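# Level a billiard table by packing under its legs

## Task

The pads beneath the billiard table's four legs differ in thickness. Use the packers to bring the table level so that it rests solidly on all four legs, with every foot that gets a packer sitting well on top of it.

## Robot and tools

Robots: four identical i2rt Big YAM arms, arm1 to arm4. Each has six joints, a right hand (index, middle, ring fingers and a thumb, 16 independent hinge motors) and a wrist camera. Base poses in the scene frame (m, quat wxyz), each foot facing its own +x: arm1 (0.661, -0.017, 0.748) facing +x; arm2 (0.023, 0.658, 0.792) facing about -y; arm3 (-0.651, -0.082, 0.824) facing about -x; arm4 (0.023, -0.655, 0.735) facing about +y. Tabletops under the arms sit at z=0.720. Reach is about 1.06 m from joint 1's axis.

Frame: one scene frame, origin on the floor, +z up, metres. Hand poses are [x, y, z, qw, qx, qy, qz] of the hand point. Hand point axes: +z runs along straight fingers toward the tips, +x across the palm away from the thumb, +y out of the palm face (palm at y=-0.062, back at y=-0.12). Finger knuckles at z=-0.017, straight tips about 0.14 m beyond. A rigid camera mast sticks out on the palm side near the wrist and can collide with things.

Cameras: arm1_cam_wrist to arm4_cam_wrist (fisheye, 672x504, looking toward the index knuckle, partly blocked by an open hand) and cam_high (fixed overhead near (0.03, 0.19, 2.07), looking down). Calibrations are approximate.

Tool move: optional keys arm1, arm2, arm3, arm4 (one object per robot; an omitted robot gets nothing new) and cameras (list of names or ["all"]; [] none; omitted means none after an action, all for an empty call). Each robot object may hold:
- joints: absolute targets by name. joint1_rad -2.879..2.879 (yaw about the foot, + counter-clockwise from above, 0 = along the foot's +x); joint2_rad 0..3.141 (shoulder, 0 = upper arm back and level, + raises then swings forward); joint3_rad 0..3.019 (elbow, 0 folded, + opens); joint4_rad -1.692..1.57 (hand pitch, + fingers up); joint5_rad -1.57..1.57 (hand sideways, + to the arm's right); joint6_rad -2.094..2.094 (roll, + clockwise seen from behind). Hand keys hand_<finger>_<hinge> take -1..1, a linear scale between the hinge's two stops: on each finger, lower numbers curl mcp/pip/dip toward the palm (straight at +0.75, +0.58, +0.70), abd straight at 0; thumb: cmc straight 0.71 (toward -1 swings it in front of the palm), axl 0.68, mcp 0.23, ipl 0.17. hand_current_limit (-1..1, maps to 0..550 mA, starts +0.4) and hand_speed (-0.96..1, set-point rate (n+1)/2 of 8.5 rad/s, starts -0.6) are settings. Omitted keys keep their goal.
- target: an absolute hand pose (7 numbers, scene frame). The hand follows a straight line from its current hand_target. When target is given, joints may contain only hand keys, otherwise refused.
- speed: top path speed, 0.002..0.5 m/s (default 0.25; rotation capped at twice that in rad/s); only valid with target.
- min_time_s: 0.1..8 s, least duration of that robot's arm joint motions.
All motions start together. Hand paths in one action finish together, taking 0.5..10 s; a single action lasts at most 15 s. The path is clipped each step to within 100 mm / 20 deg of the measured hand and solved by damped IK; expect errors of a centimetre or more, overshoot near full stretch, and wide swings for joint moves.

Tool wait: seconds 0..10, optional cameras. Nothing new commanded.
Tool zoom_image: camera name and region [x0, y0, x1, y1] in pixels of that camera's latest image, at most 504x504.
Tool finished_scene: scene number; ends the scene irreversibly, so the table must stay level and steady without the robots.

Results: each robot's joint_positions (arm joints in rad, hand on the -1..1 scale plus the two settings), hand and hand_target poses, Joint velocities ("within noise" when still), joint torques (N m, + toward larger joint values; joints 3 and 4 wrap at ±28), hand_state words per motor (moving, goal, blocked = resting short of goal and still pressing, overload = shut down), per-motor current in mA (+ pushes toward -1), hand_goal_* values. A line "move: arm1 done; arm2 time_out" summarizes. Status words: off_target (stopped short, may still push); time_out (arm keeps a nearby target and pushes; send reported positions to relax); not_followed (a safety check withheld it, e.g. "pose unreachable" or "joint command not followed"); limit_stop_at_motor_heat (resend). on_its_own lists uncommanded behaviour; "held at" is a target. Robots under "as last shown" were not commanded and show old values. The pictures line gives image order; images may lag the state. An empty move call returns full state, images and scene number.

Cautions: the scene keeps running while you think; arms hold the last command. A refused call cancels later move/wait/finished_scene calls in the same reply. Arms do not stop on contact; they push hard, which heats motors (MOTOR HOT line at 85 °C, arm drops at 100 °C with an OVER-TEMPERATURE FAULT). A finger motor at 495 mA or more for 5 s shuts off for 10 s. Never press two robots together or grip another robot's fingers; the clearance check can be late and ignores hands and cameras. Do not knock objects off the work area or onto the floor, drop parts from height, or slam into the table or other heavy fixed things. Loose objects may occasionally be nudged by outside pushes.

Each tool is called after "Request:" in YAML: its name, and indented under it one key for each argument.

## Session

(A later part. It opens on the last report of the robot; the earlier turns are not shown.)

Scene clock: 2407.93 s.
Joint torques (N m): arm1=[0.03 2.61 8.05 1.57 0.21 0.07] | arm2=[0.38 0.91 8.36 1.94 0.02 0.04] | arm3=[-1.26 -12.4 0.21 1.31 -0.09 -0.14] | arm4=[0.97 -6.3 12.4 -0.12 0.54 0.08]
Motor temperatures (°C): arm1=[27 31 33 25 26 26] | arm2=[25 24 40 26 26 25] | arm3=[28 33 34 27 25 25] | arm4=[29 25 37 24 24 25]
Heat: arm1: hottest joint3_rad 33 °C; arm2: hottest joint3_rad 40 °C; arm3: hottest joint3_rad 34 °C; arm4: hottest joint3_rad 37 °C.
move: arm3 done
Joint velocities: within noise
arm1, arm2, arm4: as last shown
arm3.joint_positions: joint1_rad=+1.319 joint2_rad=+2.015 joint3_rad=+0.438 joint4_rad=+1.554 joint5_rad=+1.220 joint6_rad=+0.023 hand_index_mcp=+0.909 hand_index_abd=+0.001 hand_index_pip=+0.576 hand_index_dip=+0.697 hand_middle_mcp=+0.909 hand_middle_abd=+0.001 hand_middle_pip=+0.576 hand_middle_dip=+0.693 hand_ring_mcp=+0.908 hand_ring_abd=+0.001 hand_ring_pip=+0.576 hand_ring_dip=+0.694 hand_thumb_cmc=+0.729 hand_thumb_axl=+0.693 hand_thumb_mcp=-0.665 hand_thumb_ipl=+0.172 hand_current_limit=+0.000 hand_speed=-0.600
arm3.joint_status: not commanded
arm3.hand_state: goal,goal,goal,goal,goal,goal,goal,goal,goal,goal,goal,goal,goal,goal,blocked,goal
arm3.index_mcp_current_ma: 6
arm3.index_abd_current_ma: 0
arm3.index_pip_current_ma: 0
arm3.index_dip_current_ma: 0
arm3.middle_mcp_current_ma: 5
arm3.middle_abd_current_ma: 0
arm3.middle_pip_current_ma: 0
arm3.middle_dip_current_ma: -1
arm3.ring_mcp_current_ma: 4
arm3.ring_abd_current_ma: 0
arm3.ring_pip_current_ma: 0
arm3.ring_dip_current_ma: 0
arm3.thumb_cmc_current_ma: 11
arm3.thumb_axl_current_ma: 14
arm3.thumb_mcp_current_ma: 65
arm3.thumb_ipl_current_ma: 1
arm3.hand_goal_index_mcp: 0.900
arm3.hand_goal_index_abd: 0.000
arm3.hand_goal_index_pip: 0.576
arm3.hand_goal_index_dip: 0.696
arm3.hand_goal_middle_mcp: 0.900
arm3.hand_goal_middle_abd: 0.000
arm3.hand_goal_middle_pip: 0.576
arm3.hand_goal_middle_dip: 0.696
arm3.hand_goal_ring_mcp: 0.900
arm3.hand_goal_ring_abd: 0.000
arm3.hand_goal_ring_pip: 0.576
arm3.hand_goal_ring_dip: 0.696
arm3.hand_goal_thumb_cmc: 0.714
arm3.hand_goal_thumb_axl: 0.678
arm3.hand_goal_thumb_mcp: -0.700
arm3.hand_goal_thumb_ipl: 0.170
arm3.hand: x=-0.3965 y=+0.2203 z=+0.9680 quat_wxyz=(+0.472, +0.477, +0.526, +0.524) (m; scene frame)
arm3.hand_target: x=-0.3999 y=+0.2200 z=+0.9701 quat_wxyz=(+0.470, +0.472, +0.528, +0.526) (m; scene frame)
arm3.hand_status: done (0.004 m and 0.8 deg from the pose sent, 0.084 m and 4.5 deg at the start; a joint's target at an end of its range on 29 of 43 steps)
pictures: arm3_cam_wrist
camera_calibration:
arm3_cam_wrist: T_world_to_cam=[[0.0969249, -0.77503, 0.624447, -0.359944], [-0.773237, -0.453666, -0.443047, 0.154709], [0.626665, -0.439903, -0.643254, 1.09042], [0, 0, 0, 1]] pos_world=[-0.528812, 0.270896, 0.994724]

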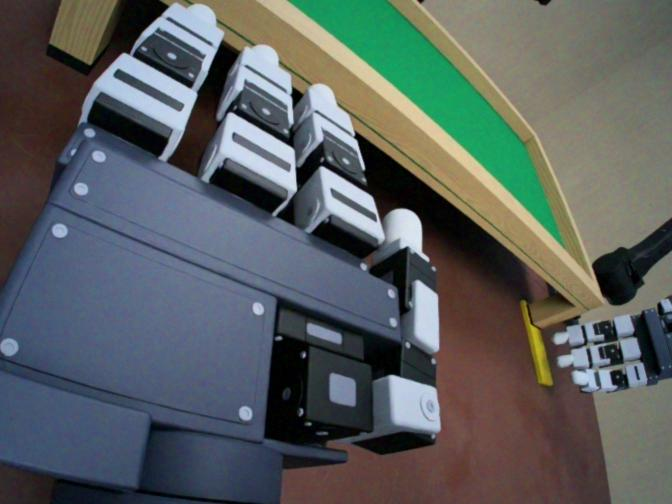

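Request:
move:
  arm3: {"joints": {"joint1_rad": 1.28, "joint2_rad": 1.3, "joint3_rad": 0.7, "joint4_rad": 0.9, "joint5_rad": 0.8, "joint6_rad": 0}, "min_time_s": 2}
  arm4: {"target": [-0.27, -0.36, 1.03, -0.0098, -0.0558, 0.9832, 0.1733], "speed": 0.2}

Request:
move:
  arm3: {"joints": {"joint1_rad": 1.28, "joint2_rad": 1.0, "joint3_rad": 0.9, "joint4_rad": 0.3, "joint5_rad": 0.2, "joint6_rad": 0}, "min_time_s": 2}
  arm4: {"joints": {"joint1_rad": 0.334, "joint2_rad": 0.637, "joint3_rad": 1.5, "joint4_rad": -1.3, "joint5_rad": 0, "joint6_rad": 0.7}, "min_time_s": 2}

Request:
move:
  arm4: {"joints": {"joint1_rad": -1.2, "joint6_rad": 1.1}, "min_time_s": 2.5}

Request:
move:
  arm4: {"target": [0.345, -0.545, 0.88, -0.1710, 0.9698, 0.1710, -0.0301], "speed": 0.3}
  cameras: ["arm4_cam_wrist", "cam_high"]

Request:
zoom_image:
  camera: "arm4_cam_wrist"
  region: [200, 0, 420, 165]

Scene clock: 2423.00 s.
Joint torques (N m): arm1=[0.03 2.55 8.03 1.57 0.21 0.07] | arm2=[0.38 0.91 8.34 2 0.03 0.04] | arm3=[-2.9 -10.05 12.34 0.81 -0.38 -0.14] | arm4=[-1.55 -7.82 13.26 -0.02 0.25 -0.1]
Motor temperatures (°C): arm1=[27 31 33 25 26 26] | arm2=[25 24 40 26 26 25] | arm3=[28 32 34 27 25 25] | arm4=[29 25 38 24 24 25]
Heat: arm1: hottest joint3_rad 33 °C; arm2: hottest joint3_rad 40 °C; arm3: hottest joint3_rad 34 °C; arm4: hottest joint3_rad 38 °C.
move: arm3 done; arm4 off_target
Joint velocities: within noise
arm1.joint_positions: joint1_rad=-1.270 joint2_rad=+0.634 joint3_rad=+1.427 joint4_rad=-1.285 joint5_rad=-0.004 joint6_rad=+0.988 hand_index_mcp=+0.908 hand_index_abd=+0.002 hand_index_pip=+0.576 hand_index_dip=+0.696 hand_middle_mcp=+0.909 hand_middle_abd=+0.001 hand_middle_pip=+0.576 hand_middle_dip=+0.694 hand_ring_mcp=+0.908 hand_ring_abd=+0.003 hand_ring_pip=+0.576 hand_ring_dip=+0.694 hand_thumb_cmc=+1.000 hand_thumb_axl=+0.676 hand_thumb_mcp=+0.948 hand_thumb_ipl=+0.498 hand_current_limit=+0.000 hand_speed=-0.600
arm1.joint_status: not commanded
arm1.hand_state: goal,goal,goal,goal,goal,goal,goal,goal,goal,goal,goal,goal,goal,goal,goal,goal
arm1.index_mcp_current_ma: 35
arm1.index_abd_current_ma: 7
arm1.index_pip_current_ma: 1
arm1.index_dip_current_ma: 1
arm1.middle_mcp_current_ma: 40
arm1.middle_abd_current_ma: 2
arm1.middle_pip_current_ma: 0
arm1.middle_dip_current_ma: -9
arm1.ring_mcp_current_ma: 35
arm1.ring_abd_current_ma: 9
arm1.ring_pip_current_ma: 0
arm1.ring_dip_current_ma: -8
arm1.thumb_cmc_current_ma: 0
arm1.thumb_axl_current_ma: -9
arm1.thumb_mcp_current_ma: -10
arm1.thumb_ipl_current_ma: -10
arm1.hand_goal_index_mcp: 0.900
arm1.hand_goal_index_abd: 0.000
arm1.hand_goal_index_pip: 0.576
arm1.hand_goal_index_dip: 0.696
arm1.hand_goal_middle_mcp: 0.900
arm1.hand_goal_middle_abd: 0.000
arm1.hand_goal_middle_pip: 0.576
arm1.hand_goal_middle_dip: 0.696
arm1.hand_goal_ring_mcp: 0.900
arm1.hand_goal_ring_abd: 0.000
arm1.hand_goal_ring_pip: 0.576
arm1.hand_goal_ring_dip: 0.696
arm1.hand_goal_thumb_cmc: 1.000
arm1.hand_goal_thumb_axl: 0.678
arm1.hand_goal_thumb_mcp: 0.950
arm1.hand_goal_thumb_ipl: 0.500
arm1.hand: x=+0.6663 y=+0.2473 z=+1.3398 quat_wxyz=(-0.309, +0.290, +0.805, +0.415) (m; scene frame)
arm1.hand_target: x=+0.6712 y=+0.2429 z=+1.3461 quat_wxyz=(-0.309, +0.300, +0.801, +0.417) (m; scene frame)
arm1.hand_status: not commanded
arm2: as last shown
arm3.joint_positions: joint1_rad=+1.291 joint2_rad=+1.303 joint3_rad=+0.657 joint4_rad=+0.912 joint5_rad=+0.803 joint6_rad=+0.009 hand_index_mcp=+0.909 hand_index_abd=+0.001 hand_index_pip=+0.576 hand_index_dip=+0.697 hand_middle_mcp=+0.909 hand_middle_abd=+0.001 hand_middle_pip=+0.576 hand_middle_dip=+0.693 hand_ring_mcp=+0.908 hand_ring_abd=+0.001 hand_ring_pip=+0.576 hand_ring_dip=+0.694 hand_thumb_cmc=+0.729 hand_thumb_axl=+0.693 hand_thumb_mcp=-0.665 hand_thumb_ipl=+0.172 hand_current_limit=+0.000 hand_speed=-0.600
arm3.joint_status: all done
arm3.hand_state: goal,goal,goal,goal,goal,goal,goal,goal,goal,goal,goal,goal,goal,goal,blocked,goal
arm3.index_mcp_current_ma: 6
arm3.index_abd_current_ma: 0
arm3.index_pip_current_ma: 0
arm3.index_dip_current_ma: 0
arm3.middle_mcp_current_ma: 5
arm3.middle_abd_current_ma: 0
arm3.middle_pip_current_ma: 0
arm3.middle_dip_current_ma: -1
arm3.ring_mcp_current_ma: 4
arm3.ring_abd_current_ma: 0
arm3.ring_pip_current_ma: 0
arm3.ring_dip_current_ma: 0
arm3.thumb_cmc_current_ma: 11
arm3.thumb_axl_current_ma: 14
arm3.thumb_mcp_current_ma: 65
arm3.thumb_ipl_current_ma: 1
arm3.hand_goal_index_mcp: 0.900
arm3.hand_goal_index_abd: 0.000
arm3.hand_goal_index_pip: 0.576
arm3.hand_goal_index_dip: 0.696
arm3.hand_goal_middle_mcp: 0.900
arm3.hand_goal_middle_abd: 0.000
arm3.hand_goal_middle_pip: 0.576
arm3.hand_goal_middle_dip: 0.696
arm3.hand_goal_ring_mcp: 0.900
arm3.hand_goal_ring_abd: 0.000
arm3.hand_goal_ring_pip: 0.576
arm3.hand_goal_ring_dip: 0.696
arm3.hand_goal_thumb_cmc: 0.714
arm3.hand_goal_thumb_axl: 0.678
arm3.hand_goal_thumb_mcp: -0.700
arm3.hand_goal_thumb_ipl: 0.170
arm3.hand: x=-0.3938 y=+0.3031 z=+1.2371 quat_wxyz=(+0.334, +0.387, +0.508, +0.693) (m; scene frame)
arm3.hand_target: x=-0.3890 y=+0.3057 z=+1.2569 quat_wxyz=(+0.335, +0.389, +0.495, +0.701) (m; scene frame)
arm3.hand_status: not commanded
arm4.joint_positions: joint1_rad=+1.066 joint2_rad=+1.166 joint3_rad=+1.112 joint4_rad=-1.346 joint5_rad=+0.293 joint6_rad=+0.963 hand_index_mcp=+0.754 hand_index_abd=-0.004 hand_index_pip=+0.574 hand_index_dip=+0.694 hand_middle_mcp=+0.754 hand_middle_abd=-0.003 hand_middle_pip=+0.574 hand_middle_dip=+0.694 hand_ring_mcp=+0.851 hand_ring_abd=+0.001 hand_ring_pip=+0.107 hand_ring_dip=+0.304 hand_thumb_cmc=+1.000 hand_thumb_axl=+0.677 hand_thumb_mcp=+0.948 hand_thumb_ipl=+0.498 hand_current_limit=+0.400 hand_speed=-0.600
arm4.joint_status: not commanded
arm4.hand_state: goal,goal,goal,goal,goal,goal,goal,goal,goal,goal,goal,goal,goal,goal,goal,goal
arm4.index_mcp_current_ma: 0
arm4.index_abd_current_ma: -12
arm4.index_pip_current_ma: -8
arm4.index_dip_current_ma: -9
arm4.middle_mcp_current_ma: -1
arm4.middle_abd_current_ma: -11
arm4.middle_pip_current_ma: -9
arm4.middle_dip_current_ma: -9
arm4.ring_mcp_current_ma: 4
arm4.ring_abd_current_ma: 3
arm4.ring_pip_current_ma: 27
arm4.ring_dip_current_ma: 14
arm4.thumb_cmc_current_ma: -1
arm4.thumb_axl_current_ma: -3
arm4.thumb_mcp_current_ma: -10
arm4.thumb_ipl_current_ma: -8
arm4.hand_goal_index_mcp: 0.754
arm4.hand_goal_index_abd: 0.000
arm4.hand_goal_index_pip: 0.576
arm4.hand_goal_index_dip: 0.696
arm4.hand_goal_middle_mcp: 0.754
arm4.hand_goal_middle_abd: 0.000
arm4.hand_goal_middle_pip: 0.576
arm4.hand_goal_middle_dip: 0.696
arm4.hand_goal_ring_mcp: 0.850
arm4.hand_goal_ring_abd: 0.000
arm4.hand_goal_ring_pip: 0.100
arm4.hand_goal_ring_dip: 0.300
arm4.hand_goal_thumb_cmc: 1.000
arm4.hand_goal_thumb_axl: 0.678
arm4.hand_goal_thumb_mcp: 0.950
arm4.hand_goal_thumb_ipl: 0.500
arm4.hand: x=-0.2632 y=-0.3696 z=+1.0127 quat_wxyz=(+0.001, -0.062, +0.984, +0.169) (m; scene frame)
arm4.hand_target: x=-0.2693 y=-0.3605 z=+1.0299 quat_wxyz=(-0.010, -0.056, +0.983, +0.174) (m; scene frame)
arm4.hand_status: off_target (0.021 m and 1.5 deg from the pose sent, 0.142 m and 4.5 deg at the start)
pictures: none

Scene clock: 2425.63 s.
Joint torques (N m): arm1=[0.03 2.55 8.03 1.58 0.21 0.07] | arm2=[0.5 1.03 8.39 2 0.04 0.03] | arm3=[-2.61 -8.06 15.71 1.17 -0.19 -0.14] | arm4=[-1.61 1.79 10.63 3.28 -0.18 -0.16]
Motor temperatures (°C): arm1=[27 30 33 25 26 26] | arm2=[25 24 40 26 26 25] | arm3=[28 32 35 27 25 25] | arm4=[29 25 38 24 24 25]
Heat: arm1: hottest joint3_rad 33 °C; arm2: hottest joint3_rad 40 °C; arm3: hottest joint3_rad 35 °C; arm4: hottest joint3_rad 38 °C.
move: arm3 done; arm4 done
Joint velocities: within noise
arm1, arm2: as last shown
arm3.joint_positions: joint1_rad=+1.290 joint2_rad=+1.007 joint3_rad=+0.843 joint4_rad=+0.312 joint5_rad=+0.203 joint6_rad=+0.009 hand_index_mcp=+0.909 hand_index_abd=+0.001 hand_index_pip=+0.576 hand_index_dip=+0.697 hand_middle_mcp=+0.909 hand_middle_abd=+0.001 hand_middle_pip=+0.576 hand_middle_dip=+0.693 hand_ring_mcp=+0.908 hand_ring_abd=+0.001 hand_ring_pip=+0.576 hand_ring_dip=+0.694 hand_thumb_cmc=+0.729 hand_thumb_axl=+0.693 hand_thumb_mcp=-0.665 hand_thumb_ipl=+0.172 hand_current_limit=+0.000 hand_speed=-0.600
arm3.joint_status: all done
arm3.hand_state: goal,goal,goal,goal,goal,goal,goal,goal,goal,goal,goal,goal,goal,goal,blocked,goal
arm3.index_mcp_current_ma: 6
arm3.index_abd_current_ma: 0
arm3.index_pip_current_ma: 0
arm3.index_dip_current_ma: 0
arm3.middle_mcp_current_ma: 5
arm3.middle_abd_current_ma: 0
arm3.middle_pip_current_ma: 0
arm3.middle_dip_current_ma: -1
arm3.ring_mcp_current_ma: 5
arm3.ring_abd_current_ma: 0
arm3.ring_pip_current_ma: 0
arm3.ring_dip_current_ma: 0
arm3.thumb_cmc_current_ma: 11
arm3.thumb_axl_current_ma: 14
arm3.thumb_mcp_current_ma: 65
arm3.thumb_ipl_current_ma: 1
arm3.hand_goal_index_mcp: 0.900
arm3.hand_goal_index_abd: 0.000
arm3.hand_goal_index_pip: 0.576
arm3.hand_goal_index_dip: 0.696
arm3.hand_goal_middle_mcp: 0.900
arm3.hand_goal_middle_abd: 0.000
arm3.hand_goal_middle_pip: 0.576
arm3.hand_goal_middle_dip: 0.696
arm3.hand_goal_ring_mcp: 0.900
arm3.hand_goal_ring_abd: 0.000
arm3.hand_goal_ring_pip: 0.576
arm3.hand_goal_ring_dip: 0.696
arm3.hand_goal_thumb_cmc: 0.714
arm3.hand_goal_thumb_axl: 0.678
arm3.hand_goal_thumb_mcp: -0.700
arm3.hand_goal_thumb_ipl: 0.170
arm3.hand: x=-0.4636 y=+0.3605 z=+1.3689 quat_wxyz=(+0.168, +0.169, +0.631, +0.738) (m; scene frame)
arm3.hand_target: x=-0.4619 y=+0.3537 z=+1.4037 quat_wxyz=(+0.174, +0.167, +0.611, +0.754) (m; scene frame)
arm3.hand_status: not commanded
arm4.joint_positions: joint1_rad=+0.350 joint2_rad=+0.636 joint3_rad=+1.465 joint4_rad=-1.318 joint5_rad=+0.003 joint6_rad=+0.707 hand_index_mcp=+0.758 hand_index_abd=+0.000 hand_index_pip=+0.575 hand_index_dip=+0.694 hand_middle_mcp=+0.758 hand_middle_abd=+0.000 hand_middle_pip=+0.575 hand_middle_dip=+0.694 hand_ring_mcp=+0.854 hand_ring_abd=+0.001 hand_ring_pip=+0.107 hand_ring_dip=+0.303 hand_thumb_cmc=+1.000 hand_thumb_axl=+0.677 hand_thumb_mcp=+0.948 hand_thumb_ipl=+0.498 hand_current_limit=+0.400 hand_speed=-0.600
arm4.joint_status: all done
arm4.hand_state: goal,goal,goal,goal,goal,goal,goal,goal,goal,goal,goal,goal,goal,goal,goal,goal
arm4.index_mcp_current_ma: 17
arm4.index_abd_current_ma: -2
arm4.index_pip_current_ma: -5
arm4.index_dip_current_ma: -9
arm4.middle_mcp_current_ma: 16
arm4.middle_abd_current_ma: -1
arm4.middle_pip_current_ma: -5
arm4.middle_dip_current_ma: -9
arm4.ring_mcp_current_ma: 16
arm4.ring_abd_current_ma: 3
arm4.ring_pip_current_ma: 27
arm4.ring_dip_current_ma: 14
arm4.thumb_cmc_current_ma: -1
arm4.thumb_axl_current_ma: -3
arm4.thumb_mcp_current_ma: -10
arm4.thumb_ipl_current_ma: -8
arm4.hand_goal_index_mcp: 0.754
arm4.hand_goal_index_abd: 0.000
arm4.hand_goal_index_pip: 0.576
arm4.hand_goal_index_dip: 0.696
arm4.hand_goal_middle_mcp: 0.754
arm4.hand_goal_middle_abd: 0.000
arm4.hand_goal_middle_pip: 0.576
arm4.hand_goal_middle_dip: 0.696
arm4.hand_goal_ring_mcp: 0.850
arm4.hand_goal_ring_abd: 0.000
arm4.hand_goal_ring_pip: 0.100
arm4.hand_goal_ring_dip: 0.300
arm4.hand_goal_thumb_cmc: 1.000
arm4.hand_goal_thumb_axl: 0.678
arm4.hand_goal_thumb_mcp: 0.950
arm4.hand_goal_thumb_ipl: 0.500
arm4.hand: x=-0.0086 y=-0.3896 z=+1.3551 quat_wxyz=(-0.270, +0.133, +0.847, +0.439) (m; scene frame)
arm4.hand_target: x=-0.0031 y=-0.3946 z=+1.3770 quat_wxyz=(-0.277, +0.133, +0.833, +0.460) (m; scene frame)
arm4.hand_status: not commanded
pictures: none

Scene clock: 2428.73 s.
Joint torques (N m): arm1=[0.03 2.61 8.03 1.57 0.21 0.07] | arm2=[0.56 1.03 8.36 2.03 0.03 0.02] | arm3=[-2.84 -8.18 15.79 1.21 -0.19 -0.15] | arm4=[-1.61 1.79 10.62 3.25 -0.11 0.01]
Motor temperatures (°C): arm1=[27 30 33 25 26 26] | arm2=[25 24 40 26 26 25] | arm3=[28 32 35 27 25 25] | arm4=[29 25 38 24 24 25]
Heat: arm1: hottest joint3_rad 33 °C; arm2: hottest joint3_rad 40 °C; arm3: hottest joint3_rad 35 °C; arm4: hottest joint3_rad 38 °C.
move: arm4 done
Joint velocities: within noise
arm1, arm3: as last shown
arm2.joint_positions: joint1_rad=-1.392 joint2_rad=+0.629 joint3_rad=+1.352 joint4_rad=-1.444 joint5_rad=-0.034 joint6_rad=+1.107 hand_index_mcp=+0.755 hand_index_abd=+0.000 hand_index_pip=+0.577 hand_index_dip=+0.696 hand_middle_mcp=+0.755 hand_middle_abd=+0.000 hand_middle_pip=+0.577 hand_middle_dip=+0.696 hand_ring_mcp=+0.755 hand_ring_abd=+0.000 hand_ring_pip=+0.577 hand_ring_dip=+0.696 hand_thumb_cmc=+0.714 hand_thumb_axl=+0.677 hand_thumb_mcp=+0.225 hand_thumb_ipl=+0.168 hand_current_limit=+0.400 hand_speed=-0.600
arm2.joint_status: not commanded
arm2.hand_state: goal,goal,goal,goal,goal,goal,goal,goal,goal,goal,goal,goal,goal,goal,goal,goal
arm2.index_mcp_current_ma: 2
arm2.index_abd_current_ma: 0
arm2.index_pip_current_ma: 2
arm2.index_dip_current_ma: 0
arm2.middle_mcp_current_ma: 2
arm2.middle_abd_current_ma: 0
arm2.middle_pip_current_ma: 2
arm2.middle_dip_current_ma: 0
arm2.ring_mcp_current_ma: 2
arm2.ring_abd_current_ma: 0
arm2.ring_pip_current_ma: 2
arm2.ring_dip_current_ma: 0
arm2.thumb_cmc_current_ma: 1
arm2.thumb_axl_current_ma: -2
arm2.thumb_mcp_current_ma: -3
arm2.thumb_ipl_current_ma: -1
arm2.hand_goal_index_mcp: 0.754
arm2.hand_goal_index_abd: 0.000
arm2.hand_goal_index_pip: 0.576
arm2.hand_goal_index_dip: 0.696
arm2.hand_goal_middle_mcp: 0.754
arm2.hand_goal_middle_abd: 0.000
arm2.hand_goal_middle_pip: 0.576
arm2.hand_goal_middle_dip: 0.696
arm2.hand_goal_ring_mcp: 0.754
arm2.hand_goal_ring_abd: 0.000
arm2.hand_goal_ring_pip: 0.576
arm2.hand_goal_ring_dip: 0.696
arm2.hand_goal_thumb_cmc: 0.714
arm2.hand_goal_thumb_axl: 0.678
arm2.hand_goal_thumb_mcp: 0.226
arm2.hand_goal_thumb_ipl: 0.168
arm2.hand: x=-0.2326 y=+0.7017 z=+1.2986 quat_wxyz=(+0.407, +0.285, -0.867, -0.044) (m; scene frame)
arm2.hand_target: x=-0.2310 y=+0.7040 z=+1.3114 quat_wxyz=(+0.420, +0.280, -0.862, -0.048) (m; scene frame)
arm2.hand_status: not commanded
arm4.joint_positions: joint1_rad=-1.184 joint2_rad=+0.636 joint3_rad=+1.465 joint4_rad=-1.318 joint5_rad=+0.002 joint6_rad=+1.092 hand_index_mcp=+0.758 hand_index_abd=+0.001 hand_index_pip=+0.575 hand_index_dip=+0.694 hand_middle_mcp=+0.758 hand_middle_abd=+0.001 hand_middle_pip=+0.575 hand_middle_dip=+0.694 hand_ring_mcp=+0.854 hand_ring_abd=+0.001 hand_ring_pip=+0.106 hand_ring_dip=+0.303 hand_thumb_cmc=+1.000 hand_thumb_axl=+0.677 hand_thumb_mcp=+0.948 hand_thumb_ipl=+0.498 hand_current_limit=+0.400 hand_speed=-0.600
arm4.joint_status: all done
arm4.hand_state: goal,goal,goal,goal,goal,goal,goal,goal,goal,goal,goal,goal,goal,goal,goal,goal
arm4.index_mcp_current_ma: 19
arm4.index_abd_current_ma: 2
arm4.index_pip_current_ma: -4
arm4.index_dip_current_ma: -9
arm4.middle_mcp_current_ma: 17
arm4.middle_abd_current_ma: 2
arm4.middle_pip_current_ma: -4
arm4.middle_dip_current_ma: -9
arm4.ring_mcp_current_ma: 19
arm4.ring_abd_current_ma: 3
arm4.ring_pip_current_ma: 25
arm4.ring_dip_current_ma: 13
arm4.thumb_cmc_current_ma: -1
arm4.thumb_axl_current_ma: -3
arm4.thumb_mcp_current_ma: -10
arm4.thumb_ipl_current_ma: -8
arm4.hand_goal_index_mcp: 0.754
arm4.hand_goal_index_abd: 0.000
arm4.hand_goal_index_pip: 0.576
arm4.hand_goal_index_dip: 0.696
arm4.hand_goal_middle_mcp: 0.754
arm4.hand_goal_middle_abd: 0.000
arm4.hand_goal_middle_pip: 0.576
arm4.hand_goal_middle_dip: 0.696
arm4.hand_goal_ring_mcp: 0.850
arm4.hand_goal_ring_abd: 0.000
arm4.hand_goal_ring_pip: 0.100
arm4.hand_goal_ring_dip: 0.300
arm4.hand_goal_thumb_cmc: 1.000
arm4.hand_goal_thumb_axl: 0.678
arm4.hand_goal_thumb_mcp: 0.950
arm4.hand_goal_thumb_ipl: 0.500
arm4.hand: x=+0.2803 y=-0.6314 z=+1.3272 quat_wxyz=(+0.011, +0.770, +0.378, +0.514) (m; scene frame)
arm4.hand_target: x=+0.2764 y=-0.6373 z=+1.3473 quat_wxyz=(+0.013, +0.762, +0.363, +0.536) (m; scene frame)
arm4.hand_status: not commanded
pictures: none

Scene clock: 2431.67 s.
Joint torques (N m): arm1=[0.03 2.61 8.02 1.57 0.21 0.07] | arm2=[0.56 0.79 8.38 1.99 0.03 0.03] | arm3=[-2.84 -7.94 15.77 1.18 -0.18 -0.15] | arm4=[-1.55 -9.52 7.86 0.54 -0.63 0.11]
Motor temperatures (°C): arm1=[27 30 33 25 26 26] | arm2=[25 24 40 26 26 25] | arm3=[28 32 36 27 25 25] | arm4=[29 25 38 24 24 25]
Heat: arm1: hottest joint3_rad 33 °C; arm2: hottest joint3_rad 40 °C; arm3: hottest joint3_rad 36 °C; arm4: hottest joint3_rad 38 °C.
move: arm4 done
Joint velocities: within noise
arm1, arm2, arm3: as last shown
arm4.joint_positions: joint1_rad=-1.215 joint2_rad=+1.307 joint3_rad=+1.055 joint4_rad=-1.294 joint5_rad=-0.344 joint6_rad=+1.605 hand_index_mcp=+0.751 hand_index_abd=+0.001 hand_index_pip=+0.575 hand_index_dip=+0.694 hand_middle_mcp=+0.752 hand_middle_abd=+0.001 hand_middle_pip=+0.575 hand_middle_dip=+0.694 hand_ring_mcp=+0.848 hand_ring_abd=+0.001 hand_ring_pip=+0.103 hand_ring_dip=+0.303 hand_thumb_cmc=+1.000 hand_thumb_axl=+0.677 hand_thumb_mcp=+0.948 hand_thumb_ipl=+0.498 hand_current_limit=+0.400 hand_speed=-0.600
arm4.joint_status: not commanded
arm4.hand_state: goal,goal,goal,goal,goal,goal,goal,goal,goal,goal,goal,goal,goal,goal,goal,goal
arm4.index_mcp_current_ma: -11
arm4.index_abd_current_ma: 2
arm4.index_pip_current_ma: -4
arm4.index_dip_current_ma: -9
arm4.middle_mcp_current_ma: -10
arm4.middle_abd_current_ma: 2
arm4.middle_pip_current_ma: -4
arm4.middle_dip_current_ma: -9
arm4.ring_mcp_current_ma: -9
arm4.ring_abd_current_ma: 3
arm4.ring_pip_current_ma: 14
arm4.ring_dip_current_ma: 13
arm4.thumb_cmc_current_ma: -1
arm4.thumb_axl_current_ma: -3
arm4.thumb_mcp_current_ma: -10
arm4.thumb_ipl_current_ma: -8
arm4.hand_goal_index_mcp: 0.754
arm4.hand_goal_index_abd: 0.000
arm4.hand_goal_index_pip: 0.576
arm4.hand_goal_index_dip: 0.696
arm4.hand_goal_middle_mcp: 0.754
arm4.hand_goal_middle_abd: 0.000
arm4.hand_goal_middle_pip: 0.576
arm4.hand_goal_middle_dip: 0.696
arm4.hand_goal_ring_mcp: 0.850
arm4.hand_goal_ring_abd: 0.000
arm4.hand_goal_ring_pip: 0.100
arm4.hand_goal_ring_dip: 0.300
arm4.hand_goal_thumb_cmc: 1.000
arm4.hand_goal_thumb_axl: 0.678
arm4.hand_goal_thumb_mcp: 0.950
arm4.hand_goal_thumb_ipl: 0.500
arm4.hand: x=+0.3434 y=-0.5407 z=+0.8873 quat_wxyz=(-0.170, +0.968, +0.183, -0.026) (m; scene frame)
arm4.hand_target: x=+0.3448 y=-0.5450 z=+0.8802 quat_wxyz=(-0.171, +0.970, +0.171, -0.030) (m; scene frame)
arm4.hand_status: done (0.009 m and 1.5 deg from the pose sent, 0.460 m and 74.9 deg at the start)
pictures: arm4_cam_wrist, cam_high
camera_calibration:
arm4_cam_wrist: T_world_to_cam=[[-0.529404, -0.806377, -0.263606, 0.0194493], [-0.439061, -0.00544808, 0.898441, -0.712073], [-0.725918, 0.591377, -0.351165, 0.998295], [0, 0, 0, 1]] pos_world=[0.422333, -0.578564, 0.995448]

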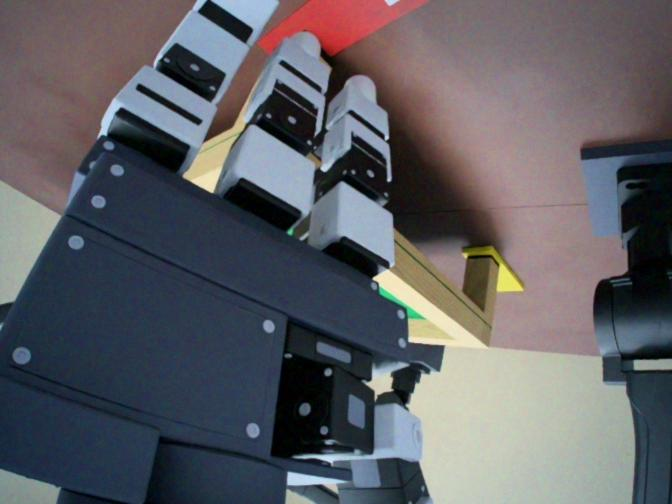

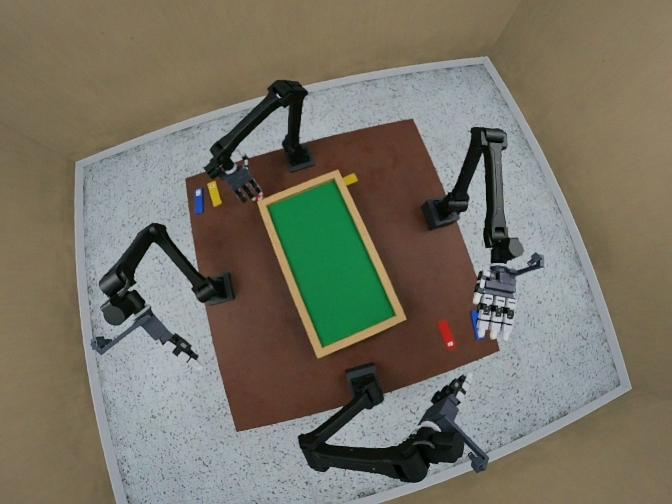

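Scaled by 2.291 from the camera's 672x504 image, which has a finer 960x720 frame.

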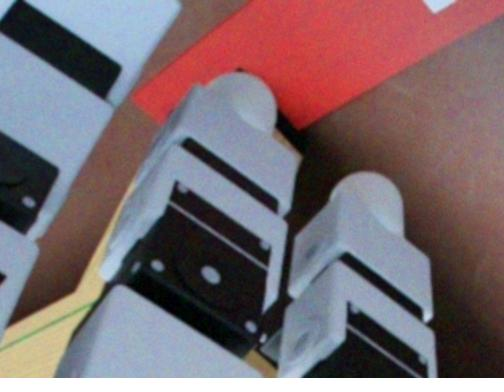

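Request:
zoom_image:
  camera: "arm4_cam_wrist"
  region: [250, 10, 370, 100]

Request:
zoom_image:
  camera: "arm4_cam_wrist"
  region: [440, 220, 540, 360]

Scaled by 4.200 from the camera's 672x504 image, which has a finer 960x720 frame.

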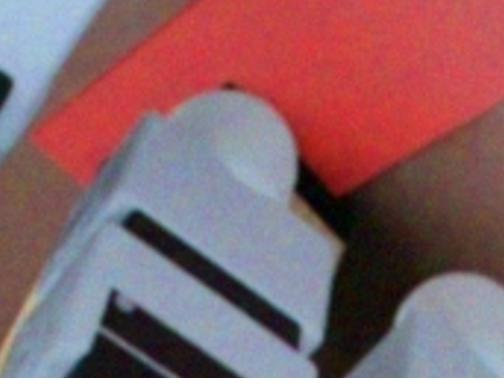

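Scaled by 3.600 from the camera's 672x504 image, which has a finer 960x720 frame.

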